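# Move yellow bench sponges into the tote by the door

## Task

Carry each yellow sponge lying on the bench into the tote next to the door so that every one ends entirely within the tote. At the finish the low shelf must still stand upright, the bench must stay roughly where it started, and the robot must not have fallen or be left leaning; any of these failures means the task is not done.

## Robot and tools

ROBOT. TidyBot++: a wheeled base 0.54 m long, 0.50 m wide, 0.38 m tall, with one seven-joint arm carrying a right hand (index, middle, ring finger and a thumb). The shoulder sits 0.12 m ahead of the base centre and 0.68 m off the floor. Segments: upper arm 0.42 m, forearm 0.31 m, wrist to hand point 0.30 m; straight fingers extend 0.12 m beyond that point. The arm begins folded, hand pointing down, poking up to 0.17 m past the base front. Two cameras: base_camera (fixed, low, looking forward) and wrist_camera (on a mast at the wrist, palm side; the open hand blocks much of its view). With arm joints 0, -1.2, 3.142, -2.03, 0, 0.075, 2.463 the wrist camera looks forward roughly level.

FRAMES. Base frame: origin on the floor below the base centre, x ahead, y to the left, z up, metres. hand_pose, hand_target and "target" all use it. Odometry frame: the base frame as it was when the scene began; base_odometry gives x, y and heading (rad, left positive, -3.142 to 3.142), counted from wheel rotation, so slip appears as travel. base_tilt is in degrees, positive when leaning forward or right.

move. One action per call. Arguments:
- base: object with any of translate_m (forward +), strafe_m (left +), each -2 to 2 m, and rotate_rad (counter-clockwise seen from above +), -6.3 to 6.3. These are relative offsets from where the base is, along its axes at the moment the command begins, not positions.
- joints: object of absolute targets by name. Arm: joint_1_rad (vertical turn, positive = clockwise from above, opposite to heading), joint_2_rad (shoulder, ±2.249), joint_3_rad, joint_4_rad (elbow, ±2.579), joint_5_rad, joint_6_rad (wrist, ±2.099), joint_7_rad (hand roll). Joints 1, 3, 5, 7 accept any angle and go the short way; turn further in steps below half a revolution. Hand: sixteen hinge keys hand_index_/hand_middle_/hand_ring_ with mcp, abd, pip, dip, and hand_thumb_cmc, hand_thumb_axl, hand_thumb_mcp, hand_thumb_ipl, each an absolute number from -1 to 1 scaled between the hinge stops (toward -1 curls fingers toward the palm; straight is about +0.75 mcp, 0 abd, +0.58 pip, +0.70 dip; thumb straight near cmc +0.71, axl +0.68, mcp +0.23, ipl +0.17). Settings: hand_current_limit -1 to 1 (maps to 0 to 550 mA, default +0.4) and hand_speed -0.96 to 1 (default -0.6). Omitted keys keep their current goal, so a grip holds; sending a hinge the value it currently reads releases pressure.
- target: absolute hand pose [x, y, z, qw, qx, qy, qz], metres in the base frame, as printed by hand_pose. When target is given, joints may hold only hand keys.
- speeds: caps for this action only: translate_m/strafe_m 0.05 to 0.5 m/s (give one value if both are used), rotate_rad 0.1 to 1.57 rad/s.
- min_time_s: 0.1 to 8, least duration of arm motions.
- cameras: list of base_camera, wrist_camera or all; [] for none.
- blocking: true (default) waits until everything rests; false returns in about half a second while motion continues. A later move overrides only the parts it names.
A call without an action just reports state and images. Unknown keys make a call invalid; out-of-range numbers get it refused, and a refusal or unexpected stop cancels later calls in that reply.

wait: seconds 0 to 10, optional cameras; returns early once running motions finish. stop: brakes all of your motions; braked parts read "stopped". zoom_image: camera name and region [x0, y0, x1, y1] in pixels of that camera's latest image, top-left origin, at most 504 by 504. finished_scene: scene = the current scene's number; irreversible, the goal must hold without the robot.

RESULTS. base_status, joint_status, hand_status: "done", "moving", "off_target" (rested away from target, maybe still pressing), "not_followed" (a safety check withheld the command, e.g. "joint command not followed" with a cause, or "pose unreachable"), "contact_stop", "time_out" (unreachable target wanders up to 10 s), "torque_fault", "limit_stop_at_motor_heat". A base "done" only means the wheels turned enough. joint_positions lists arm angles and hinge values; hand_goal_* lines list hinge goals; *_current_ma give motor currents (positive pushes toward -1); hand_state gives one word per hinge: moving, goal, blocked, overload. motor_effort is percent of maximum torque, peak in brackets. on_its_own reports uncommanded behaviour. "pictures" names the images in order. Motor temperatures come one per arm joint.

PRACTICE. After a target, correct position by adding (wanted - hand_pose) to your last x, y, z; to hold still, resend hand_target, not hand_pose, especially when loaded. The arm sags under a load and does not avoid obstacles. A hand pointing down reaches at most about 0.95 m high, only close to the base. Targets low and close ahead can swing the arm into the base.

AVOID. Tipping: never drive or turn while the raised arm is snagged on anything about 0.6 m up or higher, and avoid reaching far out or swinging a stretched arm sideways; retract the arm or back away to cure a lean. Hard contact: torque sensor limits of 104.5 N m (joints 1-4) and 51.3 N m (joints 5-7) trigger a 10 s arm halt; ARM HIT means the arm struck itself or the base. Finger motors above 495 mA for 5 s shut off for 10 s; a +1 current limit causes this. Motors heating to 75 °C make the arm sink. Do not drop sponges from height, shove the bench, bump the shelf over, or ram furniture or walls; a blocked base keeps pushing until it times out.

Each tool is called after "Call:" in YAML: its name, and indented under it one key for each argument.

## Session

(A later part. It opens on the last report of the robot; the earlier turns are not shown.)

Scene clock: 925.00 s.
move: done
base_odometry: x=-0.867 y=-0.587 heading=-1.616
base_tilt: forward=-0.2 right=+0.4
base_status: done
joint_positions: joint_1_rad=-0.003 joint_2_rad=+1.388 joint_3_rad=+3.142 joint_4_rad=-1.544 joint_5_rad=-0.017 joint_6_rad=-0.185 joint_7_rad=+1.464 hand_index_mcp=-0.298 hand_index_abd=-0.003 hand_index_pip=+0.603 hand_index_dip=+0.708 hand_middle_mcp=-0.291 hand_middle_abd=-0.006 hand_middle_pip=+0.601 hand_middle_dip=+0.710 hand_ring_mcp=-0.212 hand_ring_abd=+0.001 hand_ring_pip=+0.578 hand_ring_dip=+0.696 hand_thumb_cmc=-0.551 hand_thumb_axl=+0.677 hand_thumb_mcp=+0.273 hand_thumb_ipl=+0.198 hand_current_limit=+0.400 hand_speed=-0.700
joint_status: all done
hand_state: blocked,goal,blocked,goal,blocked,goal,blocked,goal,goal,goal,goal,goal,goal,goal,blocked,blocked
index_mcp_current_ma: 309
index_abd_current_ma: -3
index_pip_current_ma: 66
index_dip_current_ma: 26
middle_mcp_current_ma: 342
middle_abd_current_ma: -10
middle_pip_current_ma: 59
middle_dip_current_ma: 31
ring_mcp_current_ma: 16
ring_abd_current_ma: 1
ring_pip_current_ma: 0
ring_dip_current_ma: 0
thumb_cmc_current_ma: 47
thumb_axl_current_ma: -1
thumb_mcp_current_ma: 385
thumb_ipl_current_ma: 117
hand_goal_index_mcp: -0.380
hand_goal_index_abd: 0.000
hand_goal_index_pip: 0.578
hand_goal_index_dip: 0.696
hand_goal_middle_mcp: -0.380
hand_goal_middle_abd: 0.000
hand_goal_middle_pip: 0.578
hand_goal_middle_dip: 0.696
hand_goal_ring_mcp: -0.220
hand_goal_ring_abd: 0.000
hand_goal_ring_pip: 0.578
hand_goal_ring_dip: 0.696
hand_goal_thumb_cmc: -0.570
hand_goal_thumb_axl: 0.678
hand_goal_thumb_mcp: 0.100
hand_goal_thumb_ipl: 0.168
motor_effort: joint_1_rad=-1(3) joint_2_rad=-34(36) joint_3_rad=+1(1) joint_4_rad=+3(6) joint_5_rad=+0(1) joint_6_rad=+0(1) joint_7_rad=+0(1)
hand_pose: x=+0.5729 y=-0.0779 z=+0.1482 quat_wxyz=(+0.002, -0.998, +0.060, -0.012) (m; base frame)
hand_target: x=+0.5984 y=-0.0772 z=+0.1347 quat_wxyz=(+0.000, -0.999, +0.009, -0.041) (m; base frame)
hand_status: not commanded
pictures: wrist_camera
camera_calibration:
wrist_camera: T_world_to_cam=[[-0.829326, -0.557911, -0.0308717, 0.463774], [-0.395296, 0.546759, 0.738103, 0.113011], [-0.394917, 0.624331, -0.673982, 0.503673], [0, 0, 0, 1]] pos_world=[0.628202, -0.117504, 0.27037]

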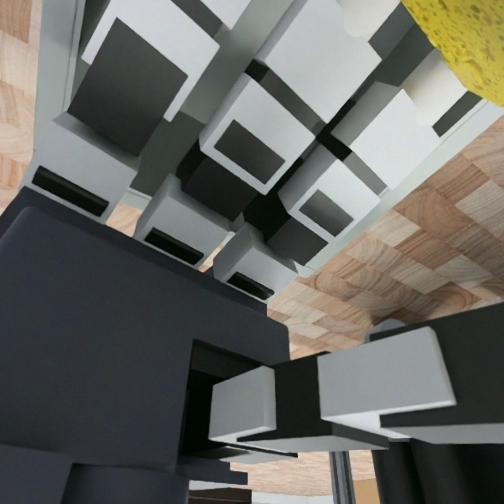

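Call:
move:
  joints: {"joint_2_rad": 1.475, "joint_4_rad": -1.47, "joint_6_rad": -0.1}
  min_time_s: 1.5
  cameras: ["wrist_camera"]

Scene clock: 935.67 s.
move: done
base_odometry: x=-0.867 y=-0.587 heading=-1.616
base_tilt: forward=-0.2 right=+0.4
base_status: not commanded
joint_positions: joint_1_rad=-0.003 joint_2_rad=+1.441 joint_3_rad=+3.142 joint_4_rad=-1.494 joint_5_rad=-0.017 joint_6_rad=-0.165 joint_7_rad=+1.464 hand_index_mcp=-0.298 hand_index_abd=-0.003 hand_index_pip=+0.603 hand_index_dip=+0.708 hand_middle_mcp=-0.291 hand_middle_abd=-0.006 hand_middle_pip=+0.601 hand_middle_dip=+0.710 hand_ring_mcp=-0.212 hand_ring_abd=+0.001 hand_ring_pip=+0.578 hand_ring_dip=+0.696 hand_thumb_cmc=-0.551 hand_thumb_axl=+0.677 hand_thumb_mcp=+0.273 hand_thumb_ipl=+0.198 hand_current_limit=+0.400 hand_speed=-0.700
joint_status: all done
hand_state: blocked,goal,blocked,goal,blocked,goal,blocked,goal,goal,goal,goal,goal,goal,goal,blocked,blocked
index_mcp_current_ma: 309
index_abd_current_ma: -3
index_pip_current_ma: 66
index_dip_current_ma: 26
middle_mcp_current_ma: 342
middle_abd_current_ma: -10
middle_pip_current_ma: 59
middle_dip_current_ma: 31
ring_mcp_current_ma: 16
ring_abd_current_ma: 1
ring_pip_current_ma: 0
ring_dip_current_ma: 0
thumb_cmc_current_ma: 47
thumb_axl_current_ma: -1
thumb_mcp_current_ma: 385
thumb_ipl_current_ma: 117
hand_goal_index_mcp: -0.380
hand_goal_index_abd: 0.000
hand_goal_index_pip: 0.578
hand_goal_index_dip: 0.696
hand_goal_middle_mcp: -0.380
hand_goal_middle_abd: 0.000
hand_goal_middle_pip: 0.578
hand_goal_middle_dip: 0.696
hand_goal_ring_mcp: -0.220
hand_goal_ring_abd: 0.000
hand_goal_ring_pip: 0.578
hand_goal_ring_dip: 0.696
hand_goal_thumb_cmc: -0.570
hand_goal_thumb_axl: 0.678
hand_goal_thumb_mcp: 0.100
hand_goal_thumb_ipl: 0.168
motor_effort: joint_1_rad=+0(1) joint_2_rad=-35(36) joint_3_rad=+0(1) joint_4_rad=+3(5) joint_5_rad=+0(1) joint_6_rad=+0(1) joint_7_rad=+0(2)
hand_pose: x=+0.5807 y=-0.0780 z=+0.1259 quat_wxyz=(+0.003, -0.998, +0.060, -0.021) (m; base frame)
hand_target: x=+0.6042 y=-0.0770 z=+0.1115 quat_wxyz=(+0.000, -0.999, +0.008, -0.048) (m; base frame)
hand_status: not commanded
pictures: wrist_camera
camera_calibration:
wrist_camera: T_world_to_cam=[[-0.828725, -0.557835, -0.0451178, 0.470937], [-0.408003, 0.547012, 0.730966, 0.140985], [-0.383078, 0.624178, -0.680921, 0.48574], [0, 0, 0, 1]] pos_world=[0.633876, -0.117603, 0.248943]

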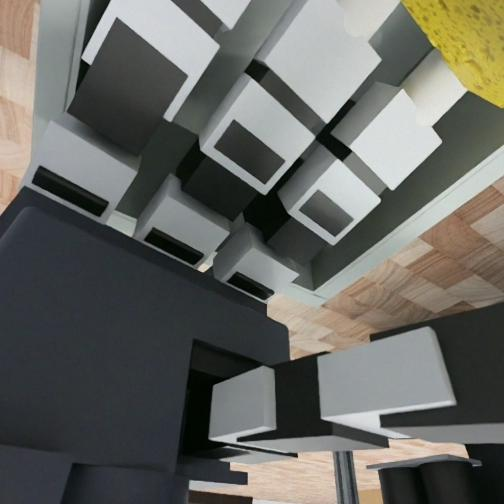

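Call:
move:
  joints: {"hand_speed": -0.75, "hand_thumb_mcp": 0.45}
  cameras: ["wrist_camera"]

Scene clock: 946.00 s.
move: done
base_odometry: x=-0.867 y=-0.587 heading=-1.616
base_tilt: forward=-0.1 right=+0.5
base_status: not commanded
joint_positions: joint_1_rad=-0.003 joint_2_rad=+1.441 joint_3_rad=+3.142 joint_4_rad=-1.494 joint_5_rad=-0.017 joint_6_rad=-0.165 joint_7_rad=+1.464 hand_index_mcp=-0.357 hand_index_abd=-0.002 hand_index_pip=+0.586 hand_index_dip=+0.700 hand_middle_mcp=-0.359 hand_middle_abd=-0.003 hand_middle_pip=+0.585 hand_middle_dip=+0.700 hand_ring_mcp=-0.212 hand_ring_abd=+0.001 hand_ring_pip=+0.578 hand_ring_dip=+0.696 hand_thumb_cmc=-0.567 hand_thumb_axl=+0.677 hand_thumb_mcp=+0.438 hand_thumb_ipl=+0.169 hand_current_limit=+0.400 hand_speed=-0.750
joint_status: all done
hand_state: blocked,goal,goal,goal,blocked,goal,goal,goal,goal,goal,goal,goal,goal,goal,goal,goal
index_mcp_current_ma: 65
index_abd_current_ma: -3
index_pip_current_ma: 15
index_dip_current_ma: 6
middle_mcp_current_ma: 58
middle_abd_current_ma: -3
middle_pip_current_ma: 12
middle_dip_current_ma: 6
ring_mcp_current_ma: 17
ring_abd_current_ma: 1
ring_pip_current_ma: 0
ring_dip_current_ma: 0
thumb_cmc_current_ma: 5
thumb_axl_current_ma: -1
thumb_mcp_current_ma: -34
thumb_ipl_current_ma: 2
hand_goal_index_mcp: -0.380
hand_goal_index_abd: 0.000
hand_goal_index_pip: 0.578
hand_goal_index_dip: 0.696
hand_goal_middle_mcp: -0.380
hand_goal_middle_abd: 0.000
hand_goal_middle_pip: 0.578
hand_goal_middle_dip: 0.696
hand_goal_ring_mcp: -0.220
hand_goal_ring_abd: 0.000
hand_goal_ring_pip: 0.578
hand_goal_ring_dip: 0.696
hand_goal_thumb_cmc: -0.570
hand_goal_thumb_axl: 0.678
hand_goal_thumb_mcp: 0.450
hand_goal_thumb_ipl: 0.168
on_its_own: hand_index_mcp moved -0.058 toward your old target -0.380; hand_middle_mcp moved -0.067 toward your old target -0.380
motor_effort: joint_1_rad=+0(1) joint_2_rad=-34(35) joint_3_rad=+0(1) joint_4_rad=+3(4) joint_5_rad=+0(1) joint_6_rad=+0(1) joint_7_rad=-1(1)
hand_pose: x=+0.5808 y=-0.0780 z=+0.1258 quat_wxyz=(+0.003, -0.998, +0.060, -0.021) (m; base frame)
hand_target: x=+0.6042 y=-0.0770 z=+0.1115 quat_wxyz=(+0.000, -0.999, +0.008, -0.048) (m; base frame)
hand_status: not commanded
pictures: wrist_camera
camera_calibration:
wrist_camera: T_world_to_cam=[[-0.828718, -0.557826, -0.045352, 0.471075], [-0.408202, 0.547014, 0.730854, 0.14118], [-0.382881, 0.624184, -0.681026, 0.48568], [0, 0, 0, 1]] pos_world=[0.633976, -0.117603, 0.248943]

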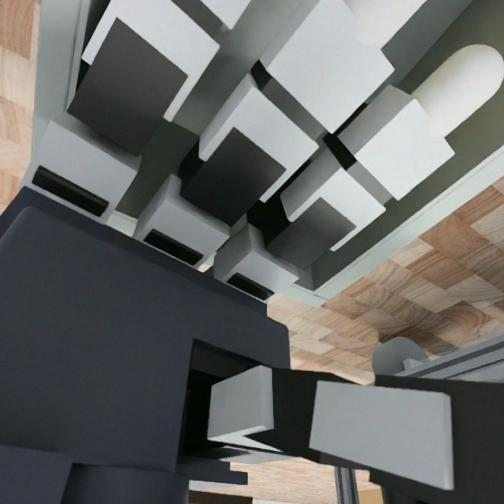

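Call:
move:
  joints: {"joint_2_rad": 1.3, "joint_4_rad": -1.6, "joint_6_rad": -0.2}
  min_time_s: 2

Call:
move:
  joints: {"joint_2_rad": 0.9, "joint_4_rad": -1.72, "joint_6_rad": -0.42}
  min_time_s: 2

Call:
move:
  base: {"translate_m": -0.35}
  joints: {"joint_2_rad": 0.3, "joint_4_rad": -1.9, "joint_6_rad": -0.5}
  min_time_s: 1.5
  cameras: ["base_camera"]

Scene clock: 999.47 s.
move: done
base_odometry: x=-0.867 y=-0.587 heading=-1.616
base_tilt: forward=-0.1 right=+0.5
base_status: not commanded
joint_positions: joint_1_rad=-0.003 joint_2_rad=+1.315 joint_3_rad=+3.142 joint_4_rad=-1.578 joint_5_rad=-0.017 joint_6_rad=-0.165 joint_7_rad=+1.464 hand_index_mcp=-0.357 hand_index_abd=-0.002 hand_index_pip=+0.586 hand_index_dip=+0.700 hand_middle_mcp=-0.359 hand_middle_abd=-0.003 hand_middle_pip=+0.585 hand_middle_dip=+0.700 hand_ring_mcp=-0.212 hand_ring_abd=+0.001 hand_ring_pip=+0.578 hand_ring_dip=+0.696 hand_thumb_cmc=-0.567 hand_thumb_axl=+0.677 hand_thumb_mcp=+0.439 hand_thumb_ipl=+0.169 hand_current_limit=+0.400 hand_speed=-0.750
joint_status: all done
hand_state: blocked,goal,goal,goal,blocked,goal,goal,goal,goal,goal,goal,goal,goal,goal,goal,goal
index_mcp_current_ma: 63
index_abd_current_ma: -3
index_pip_current_ma: 15
index_dip_current_ma: 6
middle_mcp_current_ma: 56
middle_abd_current_ma: -3
middle_pip_current_ma: 12
middle_dip_current_ma: 6
ring_mcp_current_ma: 17
ring_abd_current_ma: 1
ring_pip_current_ma: 0
ring_dip_current_ma: 0
thumb_cmc_current_ma: 5
thumb_axl_current_ma: -1
thumb_mcp_current_ma: -34
thumb_ipl_current_ma: 2
hand_goal_index_mcp: -0.380
hand_goal_index_abd: 0.000
hand_goal_index_pip: 0.578
hand_goal_index_dip: 0.696
hand_goal_middle_mcp: -0.380
hand_goal_middle_abd: 0.000
hand_goal_middle_pip: 0.578
hand_goal_middle_dip: 0.696
hand_goal_ring_mcp: -0.220
hand_goal_ring_abd: 0.000
hand_goal_ring_pip: 0.578
hand_goal_ring_dip: 0.696
hand_goal_thumb_cmc: -0.570
hand_goal_thumb_axl: 0.678
hand_goal_thumb_mcp: 0.450
hand_goal_thumb_ipl: 0.168
motor_effort: joint_1_rad=+0(1) joint_2_rad=-35(36) joint_3_rad=+0(1) joint_4_rad=+4(5) joint_5_rad=+0(1) joint_6_rad=+1(1) joint_7_rad=+0(2)
hand_pose: x=+0.5961 y=-0.0780 z=+0.1802 quat_wxyz=(+0.004, -0.997, +0.060, -0.042) (m; base frame)
hand_target: x=+0.5880 y=-0.0778 z=+0.1872 quat_wxyz=(-0.002, -1.000, +0.009, -0.021) (m; base frame)
hand_status: not commanded
pictures: none

Scene clock: 1001.80 s.
move: done
base_odometry: x=-0.867 y=-0.587 heading=-1.616
base_tilt: forward=-0.1 right=+0.5
base_status: not commanded
joint_positions: joint_1_rad=-0.003 joint_2_rad=+0.909 joint_3_rad=+3.142 joint_4_rad=-1.695 joint_5_rad=-0.017 joint_6_rad=-0.353 joint_7_rad=+1.464 hand_index_mcp=-0.358 hand_index_abd=-0.002 hand_index_pip=+0.586 hand_index_dip=+0.700 hand_middle_mcp=-0.360 hand_middle_abd=-0.002 hand_middle_pip=+0.584 hand_middle_dip=+0.700 hand_ring_mcp=-0.212 hand_ring_abd=+0.001 hand_ring_pip=+0.578 hand_ring_dip=+0.696 hand_thumb_cmc=-0.567 hand_thumb_axl=+0.677 hand_thumb_mcp=+0.439 hand_thumb_ipl=+0.169 hand_current_limit=+0.400 hand_speed=-0.750
joint_status: all done
hand_state: blocked,goal,goal,goal,blocked,goal,goal,goal,goal,goal,goal,goal,goal,goal,goal,goal
index_mcp_current_ma: 60
index_abd_current_ma: -3
index_pip_current_ma: 14
index_dip_current_ma: 6
middle_mcp_current_ma: 53
middle_abd_current_ma: -2
middle_pip_current_ma: 12
middle_dip_current_ma: 6
ring_mcp_current_ma: 17
ring_abd_current_ma: 1
ring_pip_current_ma: 0
ring_dip_current_ma: 0
thumb_cmc_current_ma: 5
thumb_axl_current_ma: -1
thumb_mcp_current_ma: -33
thumb_ipl_current_ma: 2
hand_goal_index_mcp: -0.380
hand_goal_index_abd: 0.000
hand_goal_index_pip: 0.578
hand_goal_index_dip: 0.696
hand_goal_middle_mcp: -0.380
hand_goal_middle_abd: 0.000
hand_goal_middle_pip: 0.578
hand_goal_middle_dip: 0.696
hand_goal_ring_mcp: -0.220
hand_goal_ring_abd: 0.000
hand_goal_ring_pip: 0.578
hand_goal_ring_dip: 0.696
hand_goal_thumb_cmc: -0.570
hand_goal_thumb_axl: 0.678
hand_goal_thumb_mcp: 0.450
hand_goal_thumb_ipl: 0.168
motor_effort: joint_1_rad=+0(1) joint_2_rad=-33(37) joint_3_rad=+0(1) joint_4_rad=+8(9) joint_5_rad=+0(1) joint_6_rad=+1(2) joint_7_rad=+0(1)
hand_pose: x=+0.6351 y=-0.0769 z=+0.3676 quat_wxyz=(+0.009, -0.994, +0.059, -0.092) (m; base frame)
hand_target: x=+0.6115 y=-0.0787 z=+0.3690 quat_wxyz=(-0.003, -0.999, +0.010, -0.051) (m; base frame)
hand_status: not commanded
pictures: none

Scene clock: 1003.87 s.
move: done
base_odometry: x=-0.851 y=-0.238 heading=-1.616
base_tilt: forward=-0.2 right=+0.5
base_status: done
joint_positions: joint_1_rad=-0.004 joint_2_rad=+0.303 joint_3_rad=+3.142 joint_4_rad=-1.873 joint_5_rad=-0.017 joint_6_rad=-0.429 joint_7_rad=+1.464 hand_index_mcp=-0.362 hand_index_abd=+0.000 hand_index_pip=+0.585 hand_index_dip=+0.700 hand_middle_mcp=-0.363 hand_middle_abd=+0.000 hand_middle_pip=+0.584 hand_middle_dip=+0.700 hand_ring_mcp=-0.212 hand_ring_abd=+0.001 hand_ring_pip=+0.578 hand_ring_dip=+0.696 hand_thumb_cmc=-0.567 hand_thumb_axl=+0.677 hand_thumb_mcp=+0.440 hand_thumb_ipl=+0.169 hand_current_limit=+0.400 hand_speed=-0.750
joint_status: all done
hand_state: goal,goal,goal,goal,goal,goal,goal,goal,goal,goal,goal,goal,goal,goal,goal,goal
index_mcp_current_ma: 48
index_abd_current_ma: 0
index_pip_current_ma: 12
index_dip_current_ma: 6
middle_mcp_current_ma: 42
middle_abd_current_ma: 0
middle_pip_current_ma: 10
middle_dip_current_ma: 6
ring_mcp_current_ma: 17
ring_abd_current_ma: 1
ring_pip_current_ma: 0
ring_dip_current_ma: 0
thumb_cmc_current_ma: 5
thumb_axl_current_ma: -1
thumb_mcp_current_ma: -28
thumb_ipl_current_ma: 2
hand_goal_index_mcp: -0.380
hand_goal_index_abd: 0.000
hand_goal_index_pip: 0.578
hand_goal_index_dip: 0.696
hand_goal_middle_mcp: -0.380
hand_goal_middle_abd: 0.000
hand_goal_middle_pip: 0.578
hand_goal_middle_dip: 0.696
hand_goal_ring_mcp: -0.220
hand_goal_ring_abd: 0.000
hand_goal_ring_pip: 0.578
hand_goal_ring_dip: 0.696
hand_goal_thumb_cmc: -0.570
hand_goal_thumb_axl: 0.678
hand_goal_thumb_mcp: 0.450
hand_goal_thumb_ipl: 0.168
motor_effort: joint_1_rad=+0(2) joint_2_rad=-23(36) joint_3_rad=+0(1) joint_4_rad=+14(15) joint_5_rad=+1(1) joint_6_rad=+4(5) joint_7_rad=+0(1)
hand_pose: x=+0.6294 y=-0.0761 z=+0.6279 quat_wxyz=(+0.020, -0.963, +0.056, -0.264) (m; base frame)
hand_target: x=+0.6041 y=-0.0791 z=+0.6161 quat_wxyz=(+0.000, -0.976, +0.011, -0.219) (m; base frame)
hand_status: not commanded
pictures: base_camera

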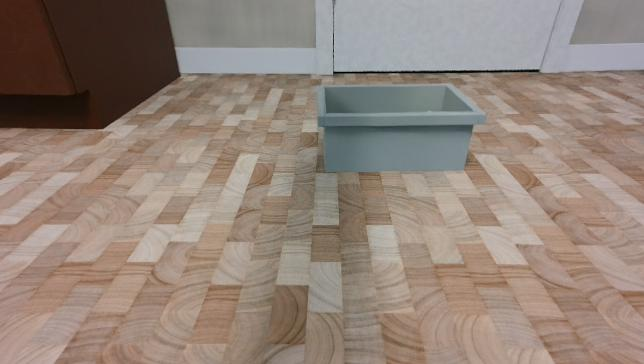

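Call:
zoom_image:
  camera: "base_camera"
  region: [300, 70, 500, 190]

Call:
move:
  joints: {"joint_1_rad": 0, "joint_2_rad": -0.35, "joint_4_rad": -1.45, "joint_5_rad": 0, "joint_6_rad": -1.3, "joint_7_rad": 2.463, "hand_index_mcp": 0.75, "hand_middle_mcp": 0.75, "hand_ring_mcp": 0.75, "hand_speed": -0.5}
  min_time_s: 1.5
  cameras: ["wrist_camera"]

Scaled by 2.520.

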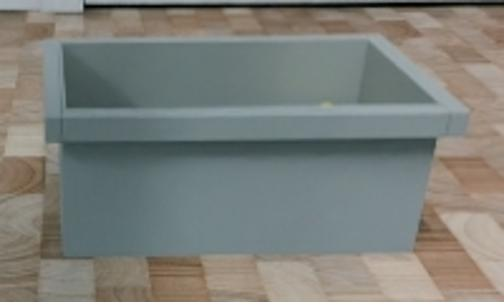

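Scene clock: 1016.93 s.
move: done
base_odometry: x=-0.851 y=-0.238 heading=-1.616
base_tilt: forward=-0.2 right=+0.5
base_status: not commanded
joint_positions: joint_1_rad=-0.004 joint_2_rad=-0.349 joint_3_rad=+3.142 joint_4_rad=-1.479 joint_5_rad=-0.017 joint_6_rad=-1.219 joint_7_rad=+2.405 hand_index_mcp=+0.752 hand_index_abd=+0.000 hand_index_pip=+0.581 hand_index_dip=+0.699 hand_middle_mcp=+0.752 hand_middle_abd=+0.000 hand_middle_pip=+0.581 hand_middle_dip=+0.699 hand_ring_mcp=+0.752 hand_ring_abd=+0.001 hand_ring_pip=+0.578 hand_ring_dip=+0.696 hand_thumb_cmc=-0.567 hand_thumb_axl=+0.677 hand_thumb_mcp=+0.443 hand_thumb_ipl=+0.169 hand_current_limit=+0.400 hand_speed=-0.500
joint_status: all done
hand_state: goal,goal,goal,goal,goal,goal,goal,goal,goal,goal,goal,goal,goal,goal,goal,goal
index_mcp_current_ma: 3
index_abd_current_ma: 0
index_pip_current_ma: 5
index_dip_current_ma: 5
middle_mcp_current_ma: 2
middle_abd_current_ma: 0
middle_pip_current_ma: 4
middle_dip_current_ma: 5
ring_mcp_current_ma: 3
ring_abd_current_ma: 1
ring_pip_current_ma: 0
ring_dip_current_ma: 0
thumb_cmc_current_ma: 5
thumb_axl_current_ma: -1
thumb_mcp_current_ma: -17
thumb_ipl_current_ma: 2
hand_goal_index_mcp: 0.750
hand_goal_index_abd: 0.000
hand_goal_index_pip: 0.578
hand_goal_index_dip: 0.696
hand_goal_middle_mcp: 0.750
hand_goal_middle_abd: 0.000
hand_goal_middle_pip: 0.578
hand_goal_middle_dip: 0.696
hand_goal_ring_mcp: 0.750
hand_goal_ring_abd: 0.000
hand_goal_ring_pip: 0.578
hand_goal_ring_dip: 0.696
hand_goal_thumb_cmc: -0.570
hand_goal_thumb_axl: 0.678
hand_goal_thumb_mcp: 0.450
hand_goal_thumb_ipl: 0.168
motor_effort: joint_1_rad=+0(1) joint_2_rad=-4(25) joint_3_rad=+1(1) joint_4_rad=+17(17) joint_5_rad=+0(2) joint_6_rad=+6(7) joint_7_rad=-1(2)
hand_pose: x=+0.5082 y=-0.0666 z=+1.0327 quat_wxyz=(-0.148, -0.843, -0.376, -0.357) (m; base frame)
hand_target: x=+0.4968 y=-0.0699 z=+1.0324 quat_wxyz=(-0.156, -0.841, -0.402, -0.327) (m; base frame)
hand_status: not commanded
pictures: wrist_camera
camera_calibration:
wrist_camera: T_world_to_cam=[[-0.0000851025, -0.999225, -0.0393551, 0.00178303], [-0.998791, -0.00184977, 0.0491254, 0.410055], [-0.0491601, 0.0393117, -0.998017, 1.18723], [0, 0, 0, 1]] pos_world=[0.467924, -0.044132, 1.16481]

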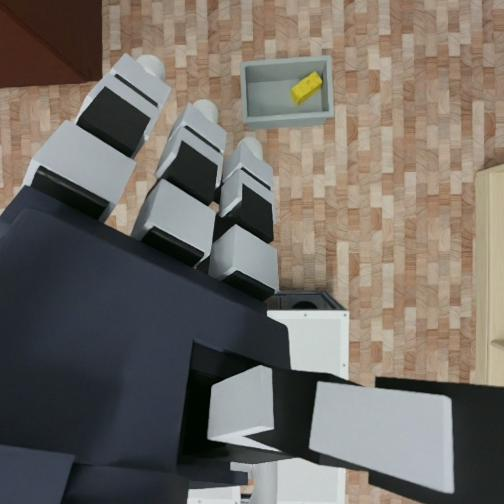

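Call:
move:
  base: {"translate_m": -0.398, "strafe_m": 0.884, "rotate_rad": -1.514}
  joints: {"joint_1_rad": 0, "joint_2_rad": -0.35, "joint_4_rad": -1.45, "joint_5_rad": 0, "joint_6_rad": -0.55, "joint_7_rad": -0.07, "hand_speed": -0.4, "hand_thumb_cmc": 0.7}
  min_time_s: 2

Call:
move:
  base: {"translate_m": -1.6}

Call:
move:
  base: {"strafe_m": -1.2}
  joints: {"joint_1_rad": -0.2, "joint_2_rad": -0.5, "joint_4_rad": -1.0, "joint_6_rad": -1.3, "joint_7_rad": 2.463, "hand_thumb_cmc": 1}
  min_time_s: 2.5
  cameras: ["wrist_camera"]

Scene clock: 1040.93 s.
move: done
base_odometry: x=+0.050 y=+0.120 heading=-3.131
base_tilt: forward=-0.1 right=+0.4
base_status: done
joint_positions: joint_1_rad=-0.004 joint_2_rad=-0.357 joint_3_rad=+3.142 joint_4_rad=-1.476 joint_5_rad=-0.017 joint_6_rad=-0.617 joint_7_rad=-0.015 hand_index_mcp=+0.741 hand_index_abd=+0.001 hand_index_pip=+0.578 hand_index_dip=+0.699 hand_middle_mcp=+0.742 hand_middle_abd=+0.000 hand_middle_pip=+0.578 hand_middle_dip=+0.699 hand_ring_mcp=+0.741 hand_ring_abd=+0.001 hand_ring_pip=+0.578 hand_ring_dip=+0.696 hand_thumb_cmc=+0.694 hand_thumb_axl=+0.677 hand_thumb_mcp=+0.447 hand_thumb_ipl=+0.169 hand_current_limit=+0.400 hand_speed=-0.400
joint_status: all done
hand_state: goal,goal,goal,goal,goal,goal,goal,goal,goal,goal,goal,goal,goal,goal,goal,goal
index_mcp_current_ma: -18
index_abd_current_ma: 0
index_pip_current_ma: 0
index_dip_current_ma: 4
middle_mcp_current_ma: -16
middle_abd_current_ma: 0
middle_pip_current_ma: 0
middle_dip_current_ma: 4
ring_mcp_current_ma: -19
ring_abd_current_ma: 1
ring_pip_current_ma: 0
ring_dip_current_ma: 0
thumb_cmc_current_ma: -11
thumb_axl_current_ma: -1
thumb_mcp_current_ma: -6
thumb_ipl_current_ma: 2
hand_goal_index_mcp: 0.750
hand_goal_index_abd: 0.000
hand_goal_index_pip: 0.578
hand_goal_index_dip: 0.696
hand_goal_middle_mcp: 0.750
hand_goal_middle_abd: 0.000
hand_goal_middle_pip: 0.578
hand_goal_middle_dip: 0.696
hand_goal_ring_mcp: 0.750
hand_goal_ring_abd: 0.000
hand_goal_ring_pip: 0.578
hand_goal_ring_dip: 0.696
hand_goal_thumb_cmc: 0.700
hand_goal_thumb_axl: 0.678
hand_goal_thumb_mcp: 0.450
hand_goal_thumb_ipl: 0.168
motor_effort: joint_1_rad=+0(2) joint_2_rad=-5(8) joint_3_rad=+1(2) joint_4_rad=+17(18) joint_5_rad=+0(2) joint_6_rad=+8(9) joint_7_rad=+0(2)
hand_pose: x=+0.5377 y=+0.0309 z=+1.0805 quat_wxyz=(+0.467, -0.535, +0.544, -0.447) (m; base frame)
hand_target: x=+0.5488 y=+0.0297 z=+1.1128 quat_wxyz=(+0.496, -0.501, +0.537, -0.463) (m; base frame)
hand_status: not commanded
pictures: none

Scene clock: 1045.43 s.
move: done
base_odometry: x=+1.650 y=+0.137 heading=-3.131
base_tilt: forward=-0.2 right=+0.4
base_status: done
joint_positions: joint_1_rad=-0.004 joint_2_rad=-0.355 joint_3_rad=+3.142 joint_4_rad=-1.476 joint_5_rad=-0.017 joint_6_rad=-0.616 joint_7_rad=-0.015 hand_index_mcp=+0.741 hand_index_abd=+0.001 hand_index_pip=+0.578 hand_index_dip=+0.699 hand_middle_mcp=+0.742 hand_middle_abd=+0.000 hand_middle_pip=+0.578 hand_middle_dip=+0.699 hand_ring_mcp=+0.741 hand_ring_abd=+0.001 hand_ring_pip=+0.578 hand_ring_dip=+0.696 hand_thumb_cmc=+0.694 hand_thumb_axl=+0.677 hand_thumb_mcp=+0.447 hand_thumb_ipl=+0.169 hand_current_limit=+0.400 hand_speed=-0.400
joint_status: not commanded
hand_state: goal,goal,goal,goal,goal,goal,goal,goal,goal,goal,goal,goal,goal,goal,goal,goal
index_mcp_current_ma: -19
index_abd_current_ma: 0
index_pip_current_ma: 0
index_dip_current_ma: 4
middle_mcp_current_ma: -17
middle_abd_current_ma: 0
middle_pip_current_ma: 0
middle_dip_current_ma: 4
ring_mcp_current_ma: -20
ring_abd_current_ma: 1
ring_pip_current_ma: 0
ring_dip_current_ma: 0
thumb_cmc_current_ma: -11
thumb_axl_current_ma: -1
thumb_mcp_current_ma: -6
thumb_ipl_current_ma: 2
hand_goal_index_mcp: 0.750
hand_goal_index_abd: 0.000
hand_goal_index_pip: 0.578
hand_goal_index_dip: 0.696
hand_goal_middle_mcp: 0.750
hand_goal_middle_abd: 0.000
hand_goal_middle_pip: 0.578
hand_goal_middle_dip: 0.696
hand_goal_ring_mcp: 0.750
hand_goal_ring_abd: 0.000
hand_goal_ring_pip: 0.578
hand_goal_ring_dip: 0.696
hand_goal_thumb_cmc: 0.700
hand_goal_thumb_axl: 0.678
hand_goal_thumb_mcp: 0.450
hand_goal_thumb_ipl: 0.168
motor_effort: joint_1_rad=+0(1) joint_2_rad=-5(8) joint_3_rad=+1(1) joint_4_rad=+17(18) joint_5_rad=+0(1) joint_6_rad=+8(9) joint_7_rad=-1(2)
hand_pose: x=+0.5390 y=+0.0309 z=+1.0797 quat_wxyz=(+0.467, -0.535, +0.545, -0.446) (m; base frame)
hand_target: x=+0.5488 y=+0.0297 z=+1.1128 quat_wxyz=(+0.496, -0.501, +0.537, -0.463) (m; base frame)
hand_status: not commanded
pictures: none

Scene clock: 1049.20 s.
move: done
base_odometry: x=+1.638 y=+1.337 heading=-3.131
base_tilt: forward=-0.1 right=+0.5
base_status: done
joint_positions: joint_1_rad=-0.183 joint_2_rad=-0.495 joint_3_rad=+3.142 joint_4_rad=-1.026 joint_5_rad=-0.017 joint_6_rad=-1.216 joint_7_rad=+2.406 hand_index_mcp=+0.755 hand_index_abd=+0.001 hand_index_pip=+0.578 hand_index_dip=+0.699 hand_middle_mcp=+0.755 hand_middle_abd=+0.001 hand_middle_pip=+0.578 hand_middle_dip=+0.699 hand_ring_mcp=+0.755 hand_ring_abd=+0.001 hand_ring_pip=+0.578 hand_ring_dip=+0.696 hand_thumb_cmc=+1.000 hand_thumb_axl=+0.678 hand_thumb_mcp=+0.447 hand_thumb_ipl=+0.169 hand_current_limit=+0.400 hand_speed=-0.400
joint_status: all done
hand_state: goal,goal,goal,goal,goal,goal,goal,goal,goal,goal,goal,goal,goal,goal,goal,goal
index_mcp_current_ma: 9
index_abd_current_ma: 1
index_pip_current_ma: 0
index_dip_current_ma: 4
middle_mcp_current_ma: 8
middle_abd_current_ma: 1
middle_pip_current_ma: 0
middle_dip_current_ma: 4
ring_mcp_current_ma: 10
ring_abd_current_ma: 1
ring_pip_current_ma: 0
ring_dip_current_ma: 0
thumb_cmc_current_ma: 0
thumb_axl_current_ma: 0
thumb_mcp_current_ma: -6
thumb_ipl_current_ma: 2
hand_goal_index_mcp: 0.750
hand_goal_index_abd: 0.000
hand_goal_index_pip: 0.578
hand_goal_index_dip: 0.696
hand_goal_middle_mcp: 0.750
hand_goal_middle_abd: 0.000
hand_goal_middle_pip: 0.578
hand_goal_middle_dip: 0.696
hand_goal_ring_mcp: 0.750
hand_goal_ring_abd: 0.000
hand_goal_ring_pip: 0.578
hand_goal_ring_dip: 0.696
hand_goal_thumb_cmc: 1.000
hand_goal_thumb_axl: 0.678
hand_goal_thumb_mcp: 0.450
hand_goal_thumb_ipl: 0.168
motor_effort: joint_1_rad=+0(2) joint_2_rad=+5(7) joint_3_rad=+0(3) joint_4_rad=+11(19) joint_5_rad=+0(1) joint_6_rad=+9(10) joint_7_rad=-1(2)
hand_pose: x=+0.3925 y=-0.0188 z=+1.3170 quat_wxyz=(-0.199, -0.668, -0.376, -0.611) (m; base frame)
hand_target: x=+0.3822 y=-0.0180 z=+1.3090 quat_wxyz=(-0.211, -0.669, -0.407, -0.585) (m; base frame)
hand_status: not commanded
pictures: wrist_camera
camera_calibration:
wrist_camera: T_world_to_cam=[[0.200048, -0.979232, -0.032938, -0.0260072], [-0.836931, -0.153304, -0.525399, 0.970931], [0.509438, 0.132672, -0.850218, 1.05114], [0, 0, 0, 1]] pos_world=[0.282316, -0.0160751, 1.40296]

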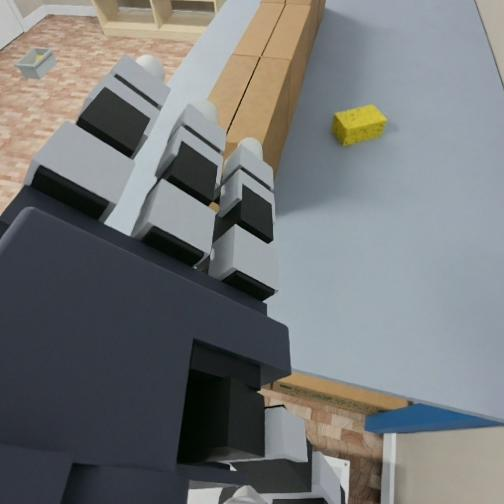

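Call:
zoom_image:
  camera: "wrist_camera"
  region: [310, 80, 410, 180]

Call:
zoom_image:
  camera: "wrist_camera"
  region: [200, 0, 504, 304]

Scaled by 5.040 from the camera's 504x504 image, which has a finer 720x720 frame.

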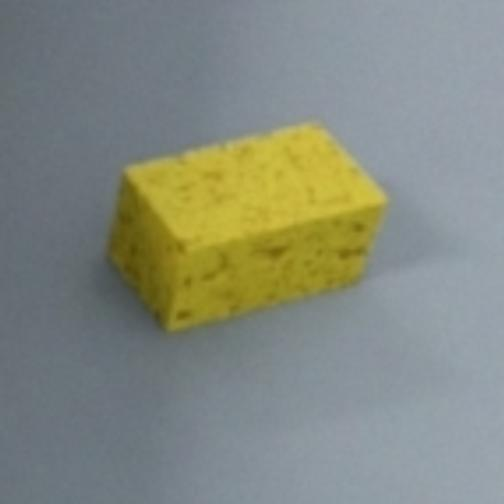

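Scaled by 1.658 from the camera's 504x504 image, which has a finer 720x720 frame.

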